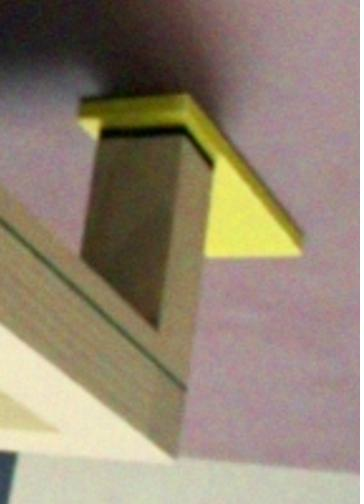

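Request:
move:
  arm3: {"joints":{"hand_index_mcp":0.754,"hand_middle_mcp":0.754,"hand_ring_mcp":0.754,"hand_thumb_cmc":0.714,"hand_thumb_mcp":-0.7,"hand_thumb_ipl":0.17,"hand_current_limit":0.4,"joint1_rad":1.28,"joint2_rad":1.2,"joint3_rad":0.8,"joint4_rad":0.6,"joint5_rad":0.3,"joint6_rad":0}}
  cameras: ["arm4_cam_wrist"]

Request:
move:
  arm3: {"joints":{"joint1_rad":1.28,"joint2_rad":1.5,"joint3_rad":0.55,"joint4_rad":1.0,"joint5_rad":1.17,"joint6_rad":0}}

Request:
move:
  arm3: {"target":[-0.40,0.20,0.96,0.4709,0.4709,0.5276,0.5275]}
  cameras: ["arm4_cam_wrist","cam_high"]

Scene clock: 2495.73 s.
Joint torques (N m): arm1=[0.03 2.55 8.03 1.57 0.21 0.07] | arm2=[0.44 1.03 8.36 1.96 0.03 0.04] | arm3=[-2.61 -9.7 9.73 2.3 0.08 -0.14] | arm4=[-1.49 -9.52 7.83 0.54 -0.63 0.11]
Motor temperatures (°C): arm1=[27 30 33 25 26 26] | arm2=[25 24 40 26 26 25] | arm3=[28 30 43 27 25 25] | arm4=[29 25 35 24 24 25]
Heat: arm1: hottest joint3_rad 33 °C; arm2: hottest joint3_rad 40 °C; arm3: hottest joint3_rad 43 °C; arm4: hottest joint3_rad 35 °C.
move: arm3 off_target
Joint velocities: arm1=[0.005 -0.005 -0.051 0.012 -0.037 0.095] | arm2=[within noise] | arm3=[within noise] | arm4=[within noise]
arm1, arm2, arm4: as last shown
arm3.joint_positions: joint1_rad=+1.288 joint2_rad=+1.200 joint3_rad=+0.805 joint4_rad=+0.581 joint5_rad=+0.297 joint6_rad=+0.008 hand_index_mcp=+0.775 hand_index_abd=+0.001 hand_index_pip=+0.576 hand_index_dip=+0.697 hand_middle_mcp=+0.773 hand_middle_abd=+0.001 hand_middle_pip=+0.576 hand_middle_dip=+0.693 hand_ring_mcp=+0.774 hand_ring_abd=+0.001 hand_ring_pip=+0.576 hand_ring_dip=+0.694 hand_thumb_cmc=+0.729 hand_thumb_axl=+0.693 hand_thumb_mcp=-0.665 hand_thumb_ipl=+0.172 hand_current_limit=+0.400 hand_speed=-0.600
arm3.joint_status: hand_index_mcp off_target (ended at +0.775, target +0.754); hand_thumb_mcp off_target (ended at -0.665, target -0.700); the others done
arm3.hand_state: blocked,goal,goal,goal,goal,goal,goal,goal,goal,goal,goal,goal,goal,goal,blocked,goal
arm3.index_mcp_current_ma: 20
arm3.index_abd_current_ma: 0
arm3.index_pip_current_ma: 0
arm3.index_dip_current_ma: 0
arm3.middle_mcp_current_ma: 17
arm3.middle_abd_current_ma: 0
arm3.middle_pip_current_ma: 0
arm3.middle_dip_current_ma: -1
arm3.ring_mcp_current_ma: 19
arm3.ring_abd_current_ma: 0
arm3.ring_pip_current_ma: 0
arm3.ring_dip_current_ma: 0
arm3.thumb_cmc_current_ma: 11
arm3.thumb_axl_current_ma: 14
arm3.thumb_mcp_current_ma: 65
arm3.thumb_ipl_current_ma: 1
arm3.hand_goal_index_mcp: 0.754
arm3.hand_goal_index_abd: 0.000
arm3.hand_goal_index_pip: 0.576
arm3.hand_goal_index_dip: 0.696
arm3.hand_goal_middle_mcp: 0.754
arm3.hand_goal_middle_abd: 0.000
arm3.hand_goal_middle_pip: 0.576
arm3.hand_goal_middle_dip: 0.696
arm3.hand_goal_ring_mcp: 0.754
arm3.hand_goal_ring_abd: 0.000
arm3.hand_goal_ring_pip: 0.576
arm3.hand_goal_ring_dip: 0.696
arm3.hand_goal_thumb_cmc: 0.714
arm3.hand_goal_thumb_axl: 0.678
arm3.hand_goal_thumb_mcp: -0.700
arm3.hand_goal_thumb_ipl: 0.170
arm3.hand: x=-0.4381 y=+0.3908 z=+1.3127 quat_wxyz=(+0.197, +0.203, +0.608, +0.742) (m; scene frame)
arm3.hand_target: x=-0.4351 y=+0.3866 z=+1.3139 quat_wxyz=(+0.204, +0.204, +0.602, +0.744) (m; scene frame)
arm3.hand_status: not commanded
arm4.hand_target: x=+0.3449 y=-0.5450 z=+0.8802 quat_wxyz=(-0.171, +0.970, +0.171, -0.030) (m; scene frame)
pictures: arm4_cam_wrist
camera_calibration:
arm4_cam_wrist: T_world_to_cam=[[-0.529404, -0.806377, -0.263606, 0.0194493], [-0.439061, -0.00544808, 0.898441, -0.712073], [-0.725918, 0.591377, -0.351165, 0.998295], [0, 0, 0, 1]] pos_world=[0.422333, -0.578564, 0.995448]

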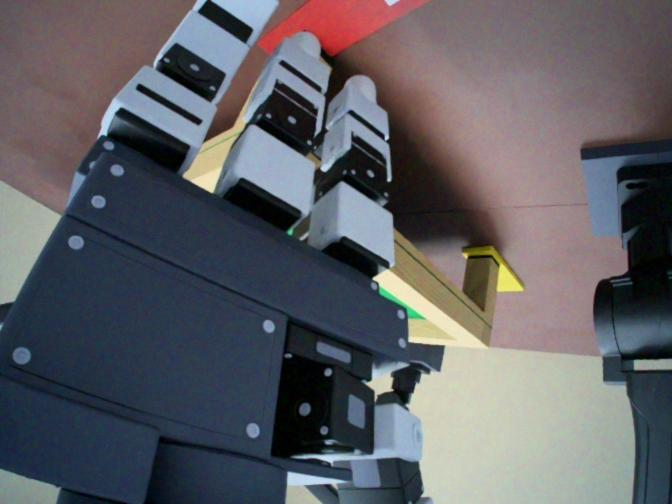

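Scene clock: 2497.27 s.
Joint torques (N m): arm1=[0.03 2.61 8.03 1.57 0.21 0.07] | arm2=[0.56 0.85 8.39 1.95 0.03 0.03] | arm3=[-2.37 -10.29 6.24 1.57 0.17 -0.14] | arm4=[-1.55 -9.47 7.84 0.54 -0.63 0.11]
Motor temperatures (°C): arm1=[27 30 33 25 26 26] | arm2=[25 24 40 26 26 25] | arm3=[28 30 43 27 25 25] | arm4=[29 25 35 24 24 25]
Heat: arm1: hottest joint3_rad 33 °C; arm2: hottest joint3_rad 40 °C; arm3: hottest joint3_rad 43 °C; arm4: hottest joint3_rad 35 °C.
move: arm3 done
Joint velocities: arm1=[within noise] | arm2=[-0.005 0.005 0.007 -0.007 -0.022 -0.183] | arm3=[within noise] | arm4=[within noise]
arm1, arm2, arm4: as last shown
arm3.joint_positions: joint1_rad=+1.287 joint2_rad=+1.502 joint3_rad=+0.551 joint4_rad=+0.984 joint5_rad=+1.167 joint6_rad=+0.008 hand_index_mcp=+0.771 hand_index_abd=+0.001 hand_index_pip=+0.577 hand_index_dip=+0.697 hand_middle_mcp=+0.769 hand_middle_abd=+0.001 hand_middle_pip=+0.577 hand_middle_dip=+0.694 hand_ring_mcp=+0.770 hand_ring_abd=+0.001 hand_ring_pip=+0.577 hand_ring_dip=+0.694 hand_thumb_cmc=+0.729 hand_thumb_axl=+0.693 hand_thumb_mcp=-0.665 hand_thumb_ipl=+0.172 hand_current_limit=+0.400 hand_speed=-0.600
arm3.joint_status: all done
arm3.hand_state: goal,goal,goal,goal,goal,goal,goal,goal,goal,goal,goal,goal,goal,goal,blocked,goal
arm3.index_mcp_current_ma: 14
arm3.index_abd_current_ma: 0
arm3.index_pip_current_ma: 0
arm3.index_dip_current_ma: 0
arm3.middle_mcp_current_ma: 12
arm3.middle_abd_current_ma: 0
arm3.middle_pip_current_ma: 0
arm3.middle_dip_current_ma: -1
arm3.ring_mcp_current_ma: 13
arm3.ring_abd_current_ma: 0
arm3.ring_pip_current_ma: 0
arm3.ring_dip_current_ma: 0
arm3.thumb_cmc_current_ma: 11
arm3.thumb_axl_current_ma: 14
arm3.thumb_mcp_current_ma: 65
arm3.thumb_ipl_current_ma: 1
arm3.hand_goal_index_mcp: 0.754
arm3.hand_goal_index_abd: 0.000
arm3.hand_goal_index_pip: 0.576
arm3.hand_goal_index_dip: 0.696
arm3.hand_goal_middle_mcp: 0.754
arm3.hand_goal_middle_abd: 0.000
arm3.hand_goal_middle_pip: 0.576
arm3.hand_goal_middle_dip: 0.696
arm3.hand_goal_ring_mcp: 0.754
arm3.hand_goal_ring_abd: 0.000
arm3.hand_goal_ring_pip: 0.576
arm3.hand_goal_ring_dip: 0.696
arm3.hand_goal_thumb_cmc: 0.714
arm3.hand_goal_thumb_axl: 0.678
arm3.hand_goal_thumb_mcp: -0.700
arm3.hand_goal_thumb_ipl: 0.170
arm3.hand: x=-0.3763 y=+0.2580 z=+1.1155 quat_wxyz=(+0.462, +0.476, +0.517, +0.542) (m; scene frame)
arm3.hand_target: x=-0.3746 y=+0.2542 z=+1.1181 quat_wxyz=(+0.464, +0.479, +0.510, +0.544) (m; scene frame)
arm3.hand_status: not commanded
pictures: none

Scene clock: 2499.03 s.
Joint torques (N m): arm1=[0.03 2.61 8.03 1.57 0.21 0.07] | arm2=[0.5 0.91 8.38 2.02 0.03 0.04] | arm3=[-1.32 -9.11 1.22 1.57 0.24 -0.14] | arm4=[-1.49 -9.52 7.84 0.53 -0.63 0.11]
Motor temperatures (°C): arm1=[27 30 33 25 26 26] | arm2=[25 24 40 26 26 25] | arm3=[28 30 43 27 25 25] | arm4=[29 25 35 24 24 25]
Heat: arm1: hottest joint3_rad 33 °C; arm2: hottest joint3_rad 40 °C; arm3: hottest joint3_rad 43 °C; arm4: hottest joint3_rad 35 °C.
move: arm3 done
Joint velocities: within noise
arm1, arm2, arm4: as last shown
arm3.joint_positions: joint1_rad=+1.310 joint2_rad=+1.998 joint3_rad=+0.373 joint4_rad=+1.549 joint5_rad=+1.207 joint6_rad=+0.080 hand_index_mcp=+0.771 hand_index_abd=+0.001 hand_index_pip=+0.577 hand_index_dip=+0.697 hand_middle_mcp=+0.769 hand_middle_abd=+0.001 hand_middle_pip=+0.577 hand_middle_dip=+0.694 hand_ring_mcp=+0.770 hand_ring_abd=+0.001 hand_ring_pip=+0.577 hand_ring_dip=+0.694 hand_thumb_cmc=+0.729 hand_thumb_axl=+0.693 hand_thumb_mcp=-0.665 hand_thumb_ipl=+0.172 hand_current_limit=+0.400 hand_speed=-0.600
arm3.joint_status: not commanded
arm3.hand_state: goal,goal,goal,goal,goal,goal,goal,goal,goal,goal,goal,goal,goal,goal,blocked,goal
arm3.index_mcp_current_ma: 14
arm3.index_abd_current_ma: 0
arm3.index_pip_current_ma: 0
arm3.index_dip_current_ma: 0
arm3.middle_mcp_current_ma: 12
arm3.middle_abd_current_ma: 0
arm3.middle_pip_current_ma: 0
arm3.middle_dip_current_ma: -1
arm3.ring_mcp_current_ma: 13
arm3.ring_abd_current_ma: 0
arm3.ring_pip_current_ma: 0
arm3.ring_dip_current_ma: 0
arm3.thumb_cmc_current_ma: 11
arm3.thumb_axl_current_ma: 14
arm3.thumb_mcp_current_ma: 65
arm3.thumb_ipl_current_ma: 1
arm3.hand_goal_index_mcp: 0.754
arm3.hand_goal_index_abd: 0.000
arm3.hand_goal_index_pip: 0.576
arm3.hand_goal_index_dip: 0.696
arm3.hand_goal_middle_mcp: 0.754
arm3.hand_goal_middle_abd: 0.000
arm3.hand_goal_middle_pip: 0.576
arm3.hand_goal_middle_dip: 0.696
arm3.hand_goal_ring_mcp: 0.754
arm3.hand_goal_ring_abd: 0.000
arm3.hand_goal_ring_pip: 0.576
arm3.hand_goal_ring_dip: 0.696
arm3.hand_goal_thumb_cmc: 0.714
arm3.hand_goal_thumb_axl: 0.678
arm3.hand_goal_thumb_mcp: -0.700
arm3.hand_goal_thumb_ipl: 0.170
arm3.hand: x=-0.3981 y=+0.1966 z=+0.9648 quat_wxyz=(+0.465, +0.482, +0.529, +0.521) (m; scene frame)
arm3.hand_target: x=-0.4001 y=+0.2001 z=+0.9603 quat_wxyz=(+0.465, +0.478, +0.533, +0.520) (m; scene frame)
arm3.hand_status: done (0.006 m and 1.7 deg from the pose sent, 0.168 m and 2.4 deg at the start; a joint's target at an end of its range on 23 of 53 steps)
pictures: arm4_cam_wrist, cam_high
camera_calibration:
arm4_cam_wrist: T_world_to_cam=[[-0.529404, -0.806377, -0.263606, 0.0194493], [-0.439061, -0.00544808, 0.898441, -0.712073], [-0.725918, 0.591377, -0.351165, 0.998295], [0, 0, 0, 1]] pos_world=[0.422333, -0.578564, 0.995448]

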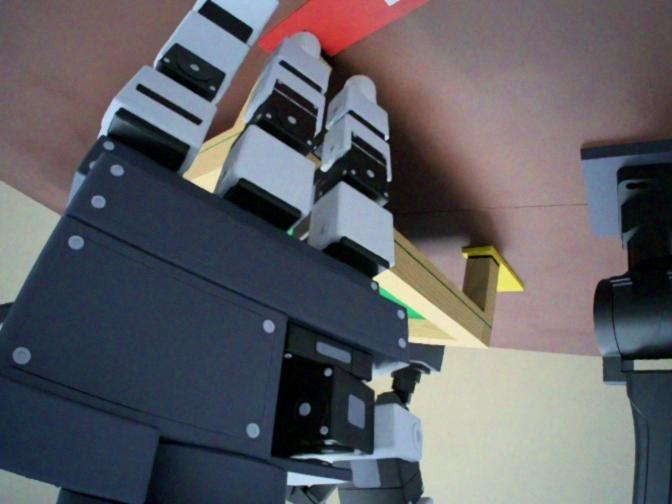

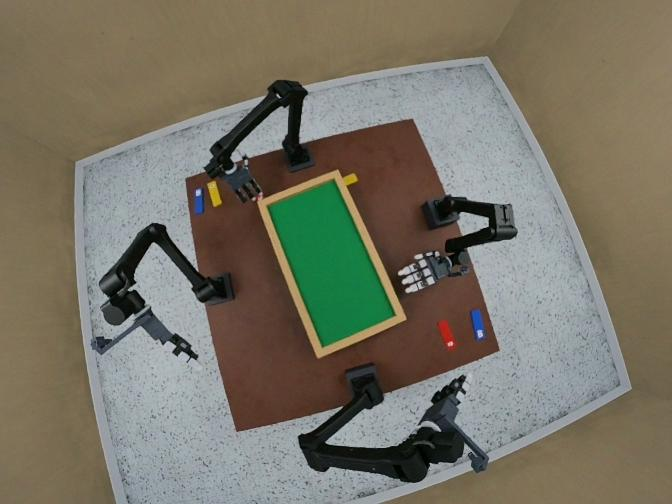

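Request:
move:
  arm3: {"target":[-0.378,0.13,0.925,0.4709,0.4709,0.5276,0.5275],"speed":0.1}
  cameras: ["arm3_cam_wrist"]

Request:
zoom_image:
  camera: "arm4_cam_wrist"
  region: [200, 0, 420, 165]

Request:
zoom_image:
  camera: "arm4_cam_wrist"
  region: [440, 220, 540, 360]

Scene clock: 2505.13 s.
Joint torques (N m): arm1=[0.03 2.61 8.03 1.58 0.21 0.07] | arm2=[0.44 0.91 8.38 1.96 0.02 0.02] | arm3=[-2.61 -8.23 -1.31 1.69 0.22 0.03] | arm4=[-1.55 -9.52 7.84 0.53 -0.63 0.11]
Motor temperatures (°C): arm1=[27 30 34 25 26 26] | arm2=[25 24 40 26 26 25] | arm3=[28 30 42 27 25 25] | arm4=[29 25 35 24 24 25]
Heat: arm1: hottest joint3_rad 34 °C; arm2: hottest joint3_rad 40 °C; arm3: hottest joint3_rad 42 °C; arm4: hottest joint3_rad 35 °C.
move: arm3 off_target
Joint velocities: within noise
arm1, arm2, arm4: as last shown
arm3.joint_positions: joint1_rad=+1.199 joint2_rad=+2.067 joint3_rad=+0.262 joint4_rad=+1.549 joint5_rad=+1.113 joint6_rad=+0.242 hand_index_mcp=+0.771 hand_index_abd=+0.001 hand_index_pip=+0.577 hand_index_dip=+0.697 hand_middle_mcp=+0.769 hand_middle_abd=+0.001 hand_middle_pip=+0.577 hand_middle_dip=+0.694 hand_ring_mcp=+0.770 hand_ring_abd=+0.001 hand_ring_pip=+0.577 hand_ring_dip=+0.694 hand_thumb_cmc=+0.729 hand_thumb_axl=+0.693 hand_thumb_mcp=-0.665 hand_thumb_ipl=+0.172 hand_current_limit=+0.400 hand_speed=-0.600
arm3.joint_status: not commanded
arm3.hand_state: goal,goal,goal,goal,goal,goal,goal,goal,goal,goal,goal,goal,goal,goal,blocked,goal
arm3.index_mcp_current_ma: 14
arm3.index_abd_current_ma: 0
arm3.index_pip_current_ma: 0
arm3.index_dip_current_ma: 0
arm3.middle_mcp_current_ma: 12
arm3.middle_abd_current_ma: 0
arm3.middle_pip_current_ma: 0
arm3.middle_dip_current_ma: -1
arm3.ring_mcp_current_ma: 13
arm3.ring_abd_current_ma: 0
arm3.ring_pip_current_ma: 0
arm3.ring_dip_current_ma: 0
arm3.thumb_cmc_current_ma: 11
arm3.thumb_axl_current_ma: 14
arm3.thumb_mcp_current_ma: 65
arm3.thumb_ipl_current_ma: 1
arm3.hand_goal_index_mcp: 0.754
arm3.hand_goal_index_abd: 0.000
arm3.hand_goal_index_pip: 0.576
arm3.hand_goal_index_dip: 0.696
arm3.hand_goal_middle_mcp: 0.754
arm3.hand_goal_middle_abd: 0.000
arm3.hand_goal_middle_pip: 0.576
arm3.hand_goal_middle_dip: 0.696
arm3.hand_goal_ring_mcp: 0.754
arm3.hand_goal_ring_abd: 0.000
arm3.hand_goal_ring_pip: 0.576
arm3.hand_goal_ring_dip: 0.696
arm3.hand_goal_thumb_cmc: 0.714
arm3.hand_goal_thumb_axl: 0.678
arm3.hand_goal_thumb_mcp: -0.700
arm3.hand_goal_thumb_ipl: 0.170
arm3.hand: x=-0.3788 y=+0.1361 z=+0.9304 quat_wxyz=(+0.450, +0.511, +0.543, +0.492) (m; scene frame)
arm3.hand_target: x=-0.3781 y=+0.1304 z=+0.9255 quat_wxyz=(+0.451, +0.513, +0.543, +0.488) (m; scene frame)
arm3.hand_status: off_target (0.008 m and 6.8 deg from the pose sent, 0.080 m and 1.7 deg at the start; a joint's target at an end of its range on 49 of 49 steps)
pictures: arm3_cam_wrist
camera_calibration:
arm3_cam_wrist: T_world_to_cam=[[0.140965, -0.779094, 0.610853, -0.373558], [-0.827116, -0.431762, -0.359806, 0.0127513], [0.544066, -0.454526, -0.705265, 1.04655], [0, 0, 0, 1]] pos_world=[-0.506188, 0.190155, 0.970873]

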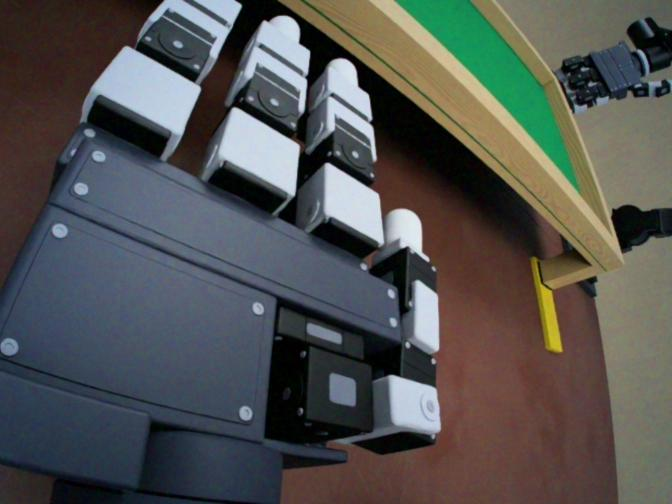

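This scene's latest camera images include none from arm4_cam_wrist. They are from: arm3_cam_wrist. arm4_cam_wrist's image comes with the result of a call that names it in "cameras".

This scene's latest camera images include none from arm4_cam_wrist. They are from: arm3_cam_wrist. arm4_cam_wrist's image comes with the result of a call that names it in "cameras".

Request:
move:
  arm3: {"target":[-0.375,0.095,0.925,0.4709,0.4709,0.5276,0.5275],"speed":0.1}
  cameras: ["arm4_cam_wrist"]

Request:
zoom_image:
  camera: "arm4_cam_wrist"
  region: [200, 0, 420, 165]

Request:
zoom_image:
  camera: "arm4_cam_wrist"
  region: [440, 220, 540, 360]

Scene clock: 2516.07 s.
Joint torques (N m): arm1=[0.09 2.55 8.03 1.58 0.21 0.06] | arm2=[0.67 0.97 8.35 1.96 0.03 0.04] | arm3=[-2.9 -9.17 -2.28 1.62 0.31 0.05] | arm4=[-1.55 -9.47 7.83 0.53 -0.63 0.11]
Motor temperatures (°C): arm1=[27 30 34 25 26 26] | arm2=[25 24 40 26 26 25] | arm3=[28 30 41 27 25 25] | arm4=[29 25 35 24 24 25]
Heat: arm1: hottest joint3_rad 34 °C; arm2: hottest joint3_rad 40 °C; arm3: hottest joint3_rad 41 °C; arm4: hottest joint3_rad 35 °C.
move: arm3 off_target
Joint velocities: within noise
arm1.joint_positions: joint1_rad=-1.270 joint2_rad=+0.634 joint3_rad=+1.427 joint4_rad=-1.285 joint5_rad=-0.004 joint6_rad=+0.988 hand_index_mcp=+0.908 hand_index_abd=+0.002 hand_index_pip=+0.576 hand_index_dip=+0.696 hand_middle_mcp=+0.909 hand_middle_abd=+0.001 hand_middle_pip=+0.576 hand_middle_dip=+0.694 hand_ring_mcp=+0.908 hand_ring_abd=+0.003 hand_ring_pip=+0.576 hand_ring_dip=+0.694 hand_thumb_cmc=+1.000 hand_thumb_axl=+0.676 hand_thumb_mcp=+0.948 hand_thumb_ipl=+0.498 hand_current_limit=+0.000 hand_speed=-0.600
arm1.joint_status: not commanded
arm1.hand_state: goal,goal,goal,goal,goal,goal,goal,goal,goal,goal,goal,goal,goal,goal,goal,goal
arm1.index_mcp_current_ma: 35
arm1.index_abd_current_ma: 7
arm1.index_pip_current_ma: 1
arm1.index_dip_current_ma: 1
arm1.middle_mcp_current_ma: 40
arm1.middle_abd_current_ma: 2
arm1.middle_pip_current_ma: 0
arm1.middle_dip_current_ma: -9
arm1.ring_mcp_current_ma: 35
arm1.ring_abd_current_ma: 9
arm1.ring_pip_current_ma: 0
arm1.ring_dip_current_ma: -8
arm1.thumb_cmc_current_ma: 0
arm1.thumb_axl_current_ma: -9
arm1.thumb_mcp_current_ma: -10
arm1.thumb_ipl_current_ma: -10
arm1.hand_goal_index_mcp: 0.900
arm1.hand_goal_index_abd: 0.000
arm1.hand_goal_index_pip: 0.576
arm1.hand_goal_index_dip: 0.696
arm1.hand_goal_middle_mcp: 0.900
arm1.hand_goal_middle_abd: 0.000
arm1.hand_goal_middle_pip: 0.576
arm1.hand_goal_middle_dip: 0.696
arm1.hand_goal_ring_mcp: 0.900
arm1.hand_goal_ring_abd: 0.000
arm1.hand_goal_ring_pip: 0.576
arm1.hand_goal_ring_dip: 0.696
arm1.hand_goal_thumb_cmc: 1.000
arm1.hand_goal_thumb_axl: 0.678
arm1.hand_goal_thumb_mcp: 0.950
arm1.hand_goal_thumb_ipl: 0.500
arm1.hand: x=+0.6663 y=+0.2473 z=+1.3398 quat_wxyz=(-0.309, +0.290, +0.805, +0.415) (m; scene frame)
arm1.hand_target: x=+0.6712 y=+0.2429 z=+1.3461 quat_wxyz=(-0.309, +0.300, +0.801, +0.417) (m; scene frame)
arm1.hand_status: not commanded
arm2, arm4: as last shown
arm3.joint_positions: joint1_rad=+1.144 joint2_rad=+2.067 joint3_rad=+0.193 joint4_rad=+1.549 joint5_rad=+1.073 joint6_rad=+0.292 hand_index_mcp=+0.771 hand_index_abd=+0.001 hand_index_pip=+0.577 hand_index_dip=+0.697 hand_middle_mcp=+0.769 hand_middle_abd=+0.001 hand_middle_pip=+0.577 hand_middle_dip=+0.694 hand_ring_mcp=+0.770 hand_ring_abd=+0.001 hand_ring_pip=+0.577 hand_ring_dip=+0.694 hand_thumb_cmc=+0.729 hand_thumb_axl=+0.693 hand_thumb_mcp=-0.665 hand_thumb_ipl=+0.172 hand_current_limit=+0.400 hand_speed=-0.600
arm3.joint_status: not commanded
arm3.hand_state: goal,goal,goal,goal,goal,goal,goal,goal,goal,goal,goal,goal,goal,goal,blocked,goal
arm3.index_mcp_current_ma: 14
arm3.index_abd_current_ma: 0
arm3.index_pip_current_ma: 0
arm3.index_dip_current_ma: 0
arm3.middle_mcp_current_ma: 12
arm3.middle_abd_current_ma: 0
arm3.middle_pip_current_ma: 0
arm3.middle_dip_current_ma: -1
arm3.ring_mcp_current_ma: 13
arm3.ring_abd_current_ma: 0
arm3.ring_pip_current_ma: 0
arm3.ring_dip_current_ma: 0
arm3.thumb_cmc_current_ma: 11
arm3.thumb_axl_current_ma: 14
arm3.thumb_mcp_current_ma: 65
arm3.thumb_ipl_current_ma: 1
arm3.hand_goal_index_mcp: 0.754
arm3.hand_goal_index_abd: 0.000
arm3.hand_goal_index_pip: 0.576
arm3.hand_goal_index_dip: 0.696
arm3.hand_goal_middle_mcp: 0.754
arm3.hand_goal_middle_abd: 0.000
arm3.hand_goal_middle_pip: 0.576
arm3.hand_goal_middle_dip: 0.696
arm3.hand_goal_ring_mcp: 0.754
arm3.hand_goal_ring_abd: 0.000
arm3.hand_goal_ring_pip: 0.576
arm3.hand_goal_ring_dip: 0.696
arm3.hand_goal_thumb_cmc: 0.714
arm3.hand_goal_thumb_axl: 0.678
arm3.hand_goal_thumb_mcp: -0.700
arm3.hand_goal_thumb_ipl: 0.170
arm3.hand: x=-0.3752 y=+0.1026 z=+0.9251 quat_wxyz=(+0.447, +0.525, +0.548, +0.474) (m; scene frame)
arm3.hand_target: x=-0.3752 y=+0.0955 z=+0.9254 quat_wxyz=(+0.446, +0.529, +0.544, +0.474) (m; scene frame)
arm3.hand_status: off_target (0.008 m and 9.4 deg from the pose sent, 0.042 m and 6.8 deg at the start; a joint's target at an end of its range on 39 of 39 steps)
pictures: arm4_cam_wrist
camera_calibration:
arm4_cam_wrist: T_world_to_cam=[[-0.529404, -0.806377, -0.263606, 0.0194493], [-0.439061, -0.00544808, 0.898441, -0.712073], [-0.725918, 0.591377, -0.351165, 0.998295], [0, 0, 0, 1]] pos_world=[0.422333, -0.578564, 0.995448]

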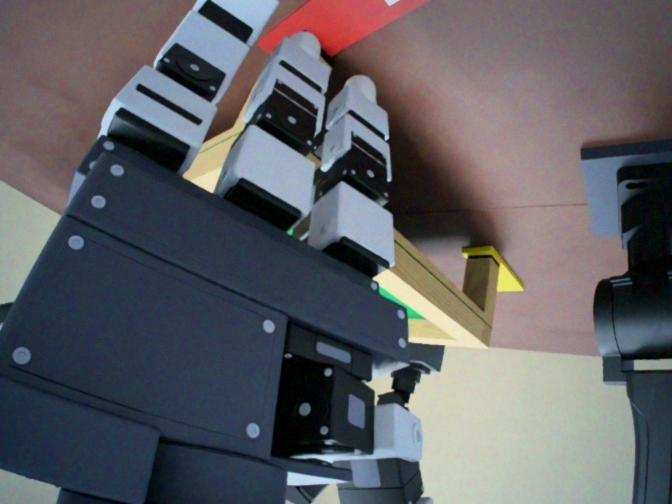

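Scaled by 2.291 from the camera's 672x504 image, which has a finer 960x720 frame.

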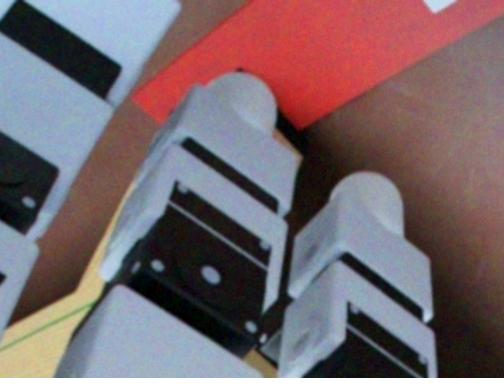

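Scaled by 3.600 from the camera's 672x504 image, which has a finer 960x720 frame.

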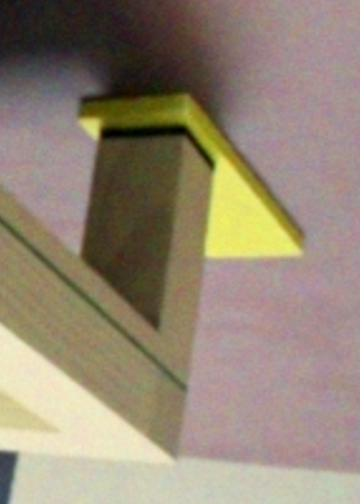

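Request:
move:
  arm3: {"target":[-0.355,0.09,0.94,0.4709,0.4709,0.5276,0.5275],"speed":0.06}
  cameras: ["arm3_cam_wrist"]

Scene clock: 2524.40 s.
Joint torques (N m): arm1=[0.03 2.55 8.03 1.57 0.21 0.07] | arm2=[0.38 1.03 8.38 1.96 0.03 0.03] | arm3=[-3.02 -10.46 -1.72 1.76 0.22 -0.13] | arm4=[-1.55 -9.52 7.83 0.54 -0.63 0.11]
Motor temperatures (°C): arm1=[27 30 34 25 26 26] | arm2=[25 24 40 26 26 25] | arm3=[28 30 40 27 25 25] | arm4=[29 25 35 24 24 25]
Heat: arm1: hottest joint3_rad 34 °C; arm2: hottest joint3_rad 40 °C; arm3: hottest joint3_rad 40 °C; arm4: hottest joint3_rad 35 °C.
move: arm3 off_target
Joint velocities: within noise
arm1, arm2, arm4: as last shown
arm3.joint_positions: joint1_rad=+1.046 joint2_rad=+2.015 joint3_rad=+0.187 joint4_rad=+1.549 joint5_rad=+0.972 joint6_rad=+0.242 hand_index_mcp=+0.771 hand_index_abd=+0.001 hand_index_pip=+0.577 hand_index_dip=+0.697 hand_middle_mcp=+0.769 hand_middle_abd=+0.001 hand_middle_pip=+0.577 hand_middle_dip=+0.694 hand_ring_mcp=+0.770 hand_ring_abd=+0.001 hand_ring_pip=+0.577 hand_ring_dip=+0.694 hand_thumb_cmc=+0.729 hand_thumb_axl=+0.693 hand_thumb_mcp=-0.665 hand_thumb_ipl=+0.172 hand_current_limit=+0.400 hand_speed=-0.600
arm3.joint_status: not commanded
arm3.hand_state: goal,goal,goal,goal,goal,goal,goal,goal,goal,goal,goal,goal,goal,goal,blocked,goal
arm3.index_mcp_current_ma: 14
arm3.index_abd_current_ma: 0
arm3.index_pip_current_ma: 0
arm3.index_dip_current_ma: 0
arm3.middle_mcp_current_ma: 12
arm3.middle_abd_current_ma: 0
arm3.middle_pip_current_ma: 0
arm3.middle_dip_current_ma: -1
arm3.ring_mcp_current_ma: 13
arm3.ring_abd_current_ma: 0
arm3.ring_pip_current_ma: 0
arm3.ring_dip_current_ma: 0
arm3.thumb_cmc_current_ma: 11
arm3.thumb_axl_current_ma: 14
arm3.thumb_mcp_current_ma: 65
arm3.thumb_ipl_current_ma: 1
arm3.hand_goal_index_mcp: 0.754
arm3.hand_goal_index_abd: 0.000
arm3.hand_goal_index_pip: 0.576
arm3.hand_goal_index_dip: 0.696
arm3.hand_goal_middle_mcp: 0.754
arm3.hand_goal_middle_abd: 0.000
arm3.hand_goal_middle_pip: 0.576
arm3.hand_goal_middle_dip: 0.696
arm3.hand_goal_ring_mcp: 0.754
arm3.hand_goal_ring_abd: 0.000
arm3.hand_goal_ring_pip: 0.576
arm3.hand_goal_ring_dip: 0.696
arm3.hand_goal_thumb_cmc: 0.714
arm3.hand_goal_thumb_axl: 0.678
arm3.hand_goal_thumb_mcp: -0.700
arm3.hand_goal_thumb_ipl: 0.170
arm3.hand: x=-0.3551 y=+0.0955 z=+0.9349 quat_wxyz=(+0.444, +0.524, +0.550, +0.476) (m; scene frame)
arm3.hand_target: x=-0.3550 y=+0.0905 z=+0.9404 quat_wxyz=(+0.446, +0.525, +0.544, +0.479) (m; scene frame)
arm3.hand_status: off_target (0.007 m and 9.4 deg from the pose sent, 0.028 m and 9.4 deg at the start; a joint's target at an end of its range on 59 of 59 steps)
pictures: arm3_cam_wrist
camera_calibration:
arm3_cam_wrist: T_world_to_cam=[[0.154586, -0.778105, 0.608815, -0.404695], [-0.849045, -0.419729, -0.320858, -0.0289803], [0.505199, -0.467312, -0.72553, 1.02472], [0, 0, 0, 1]] pos_world=[-0.479733, 0.151805, 0.980553]

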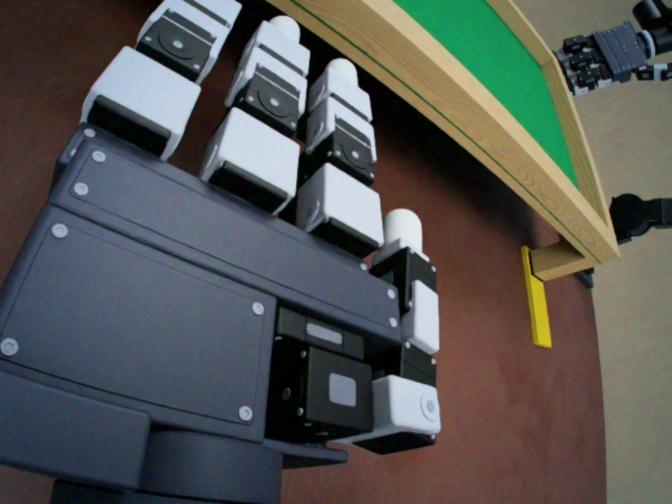

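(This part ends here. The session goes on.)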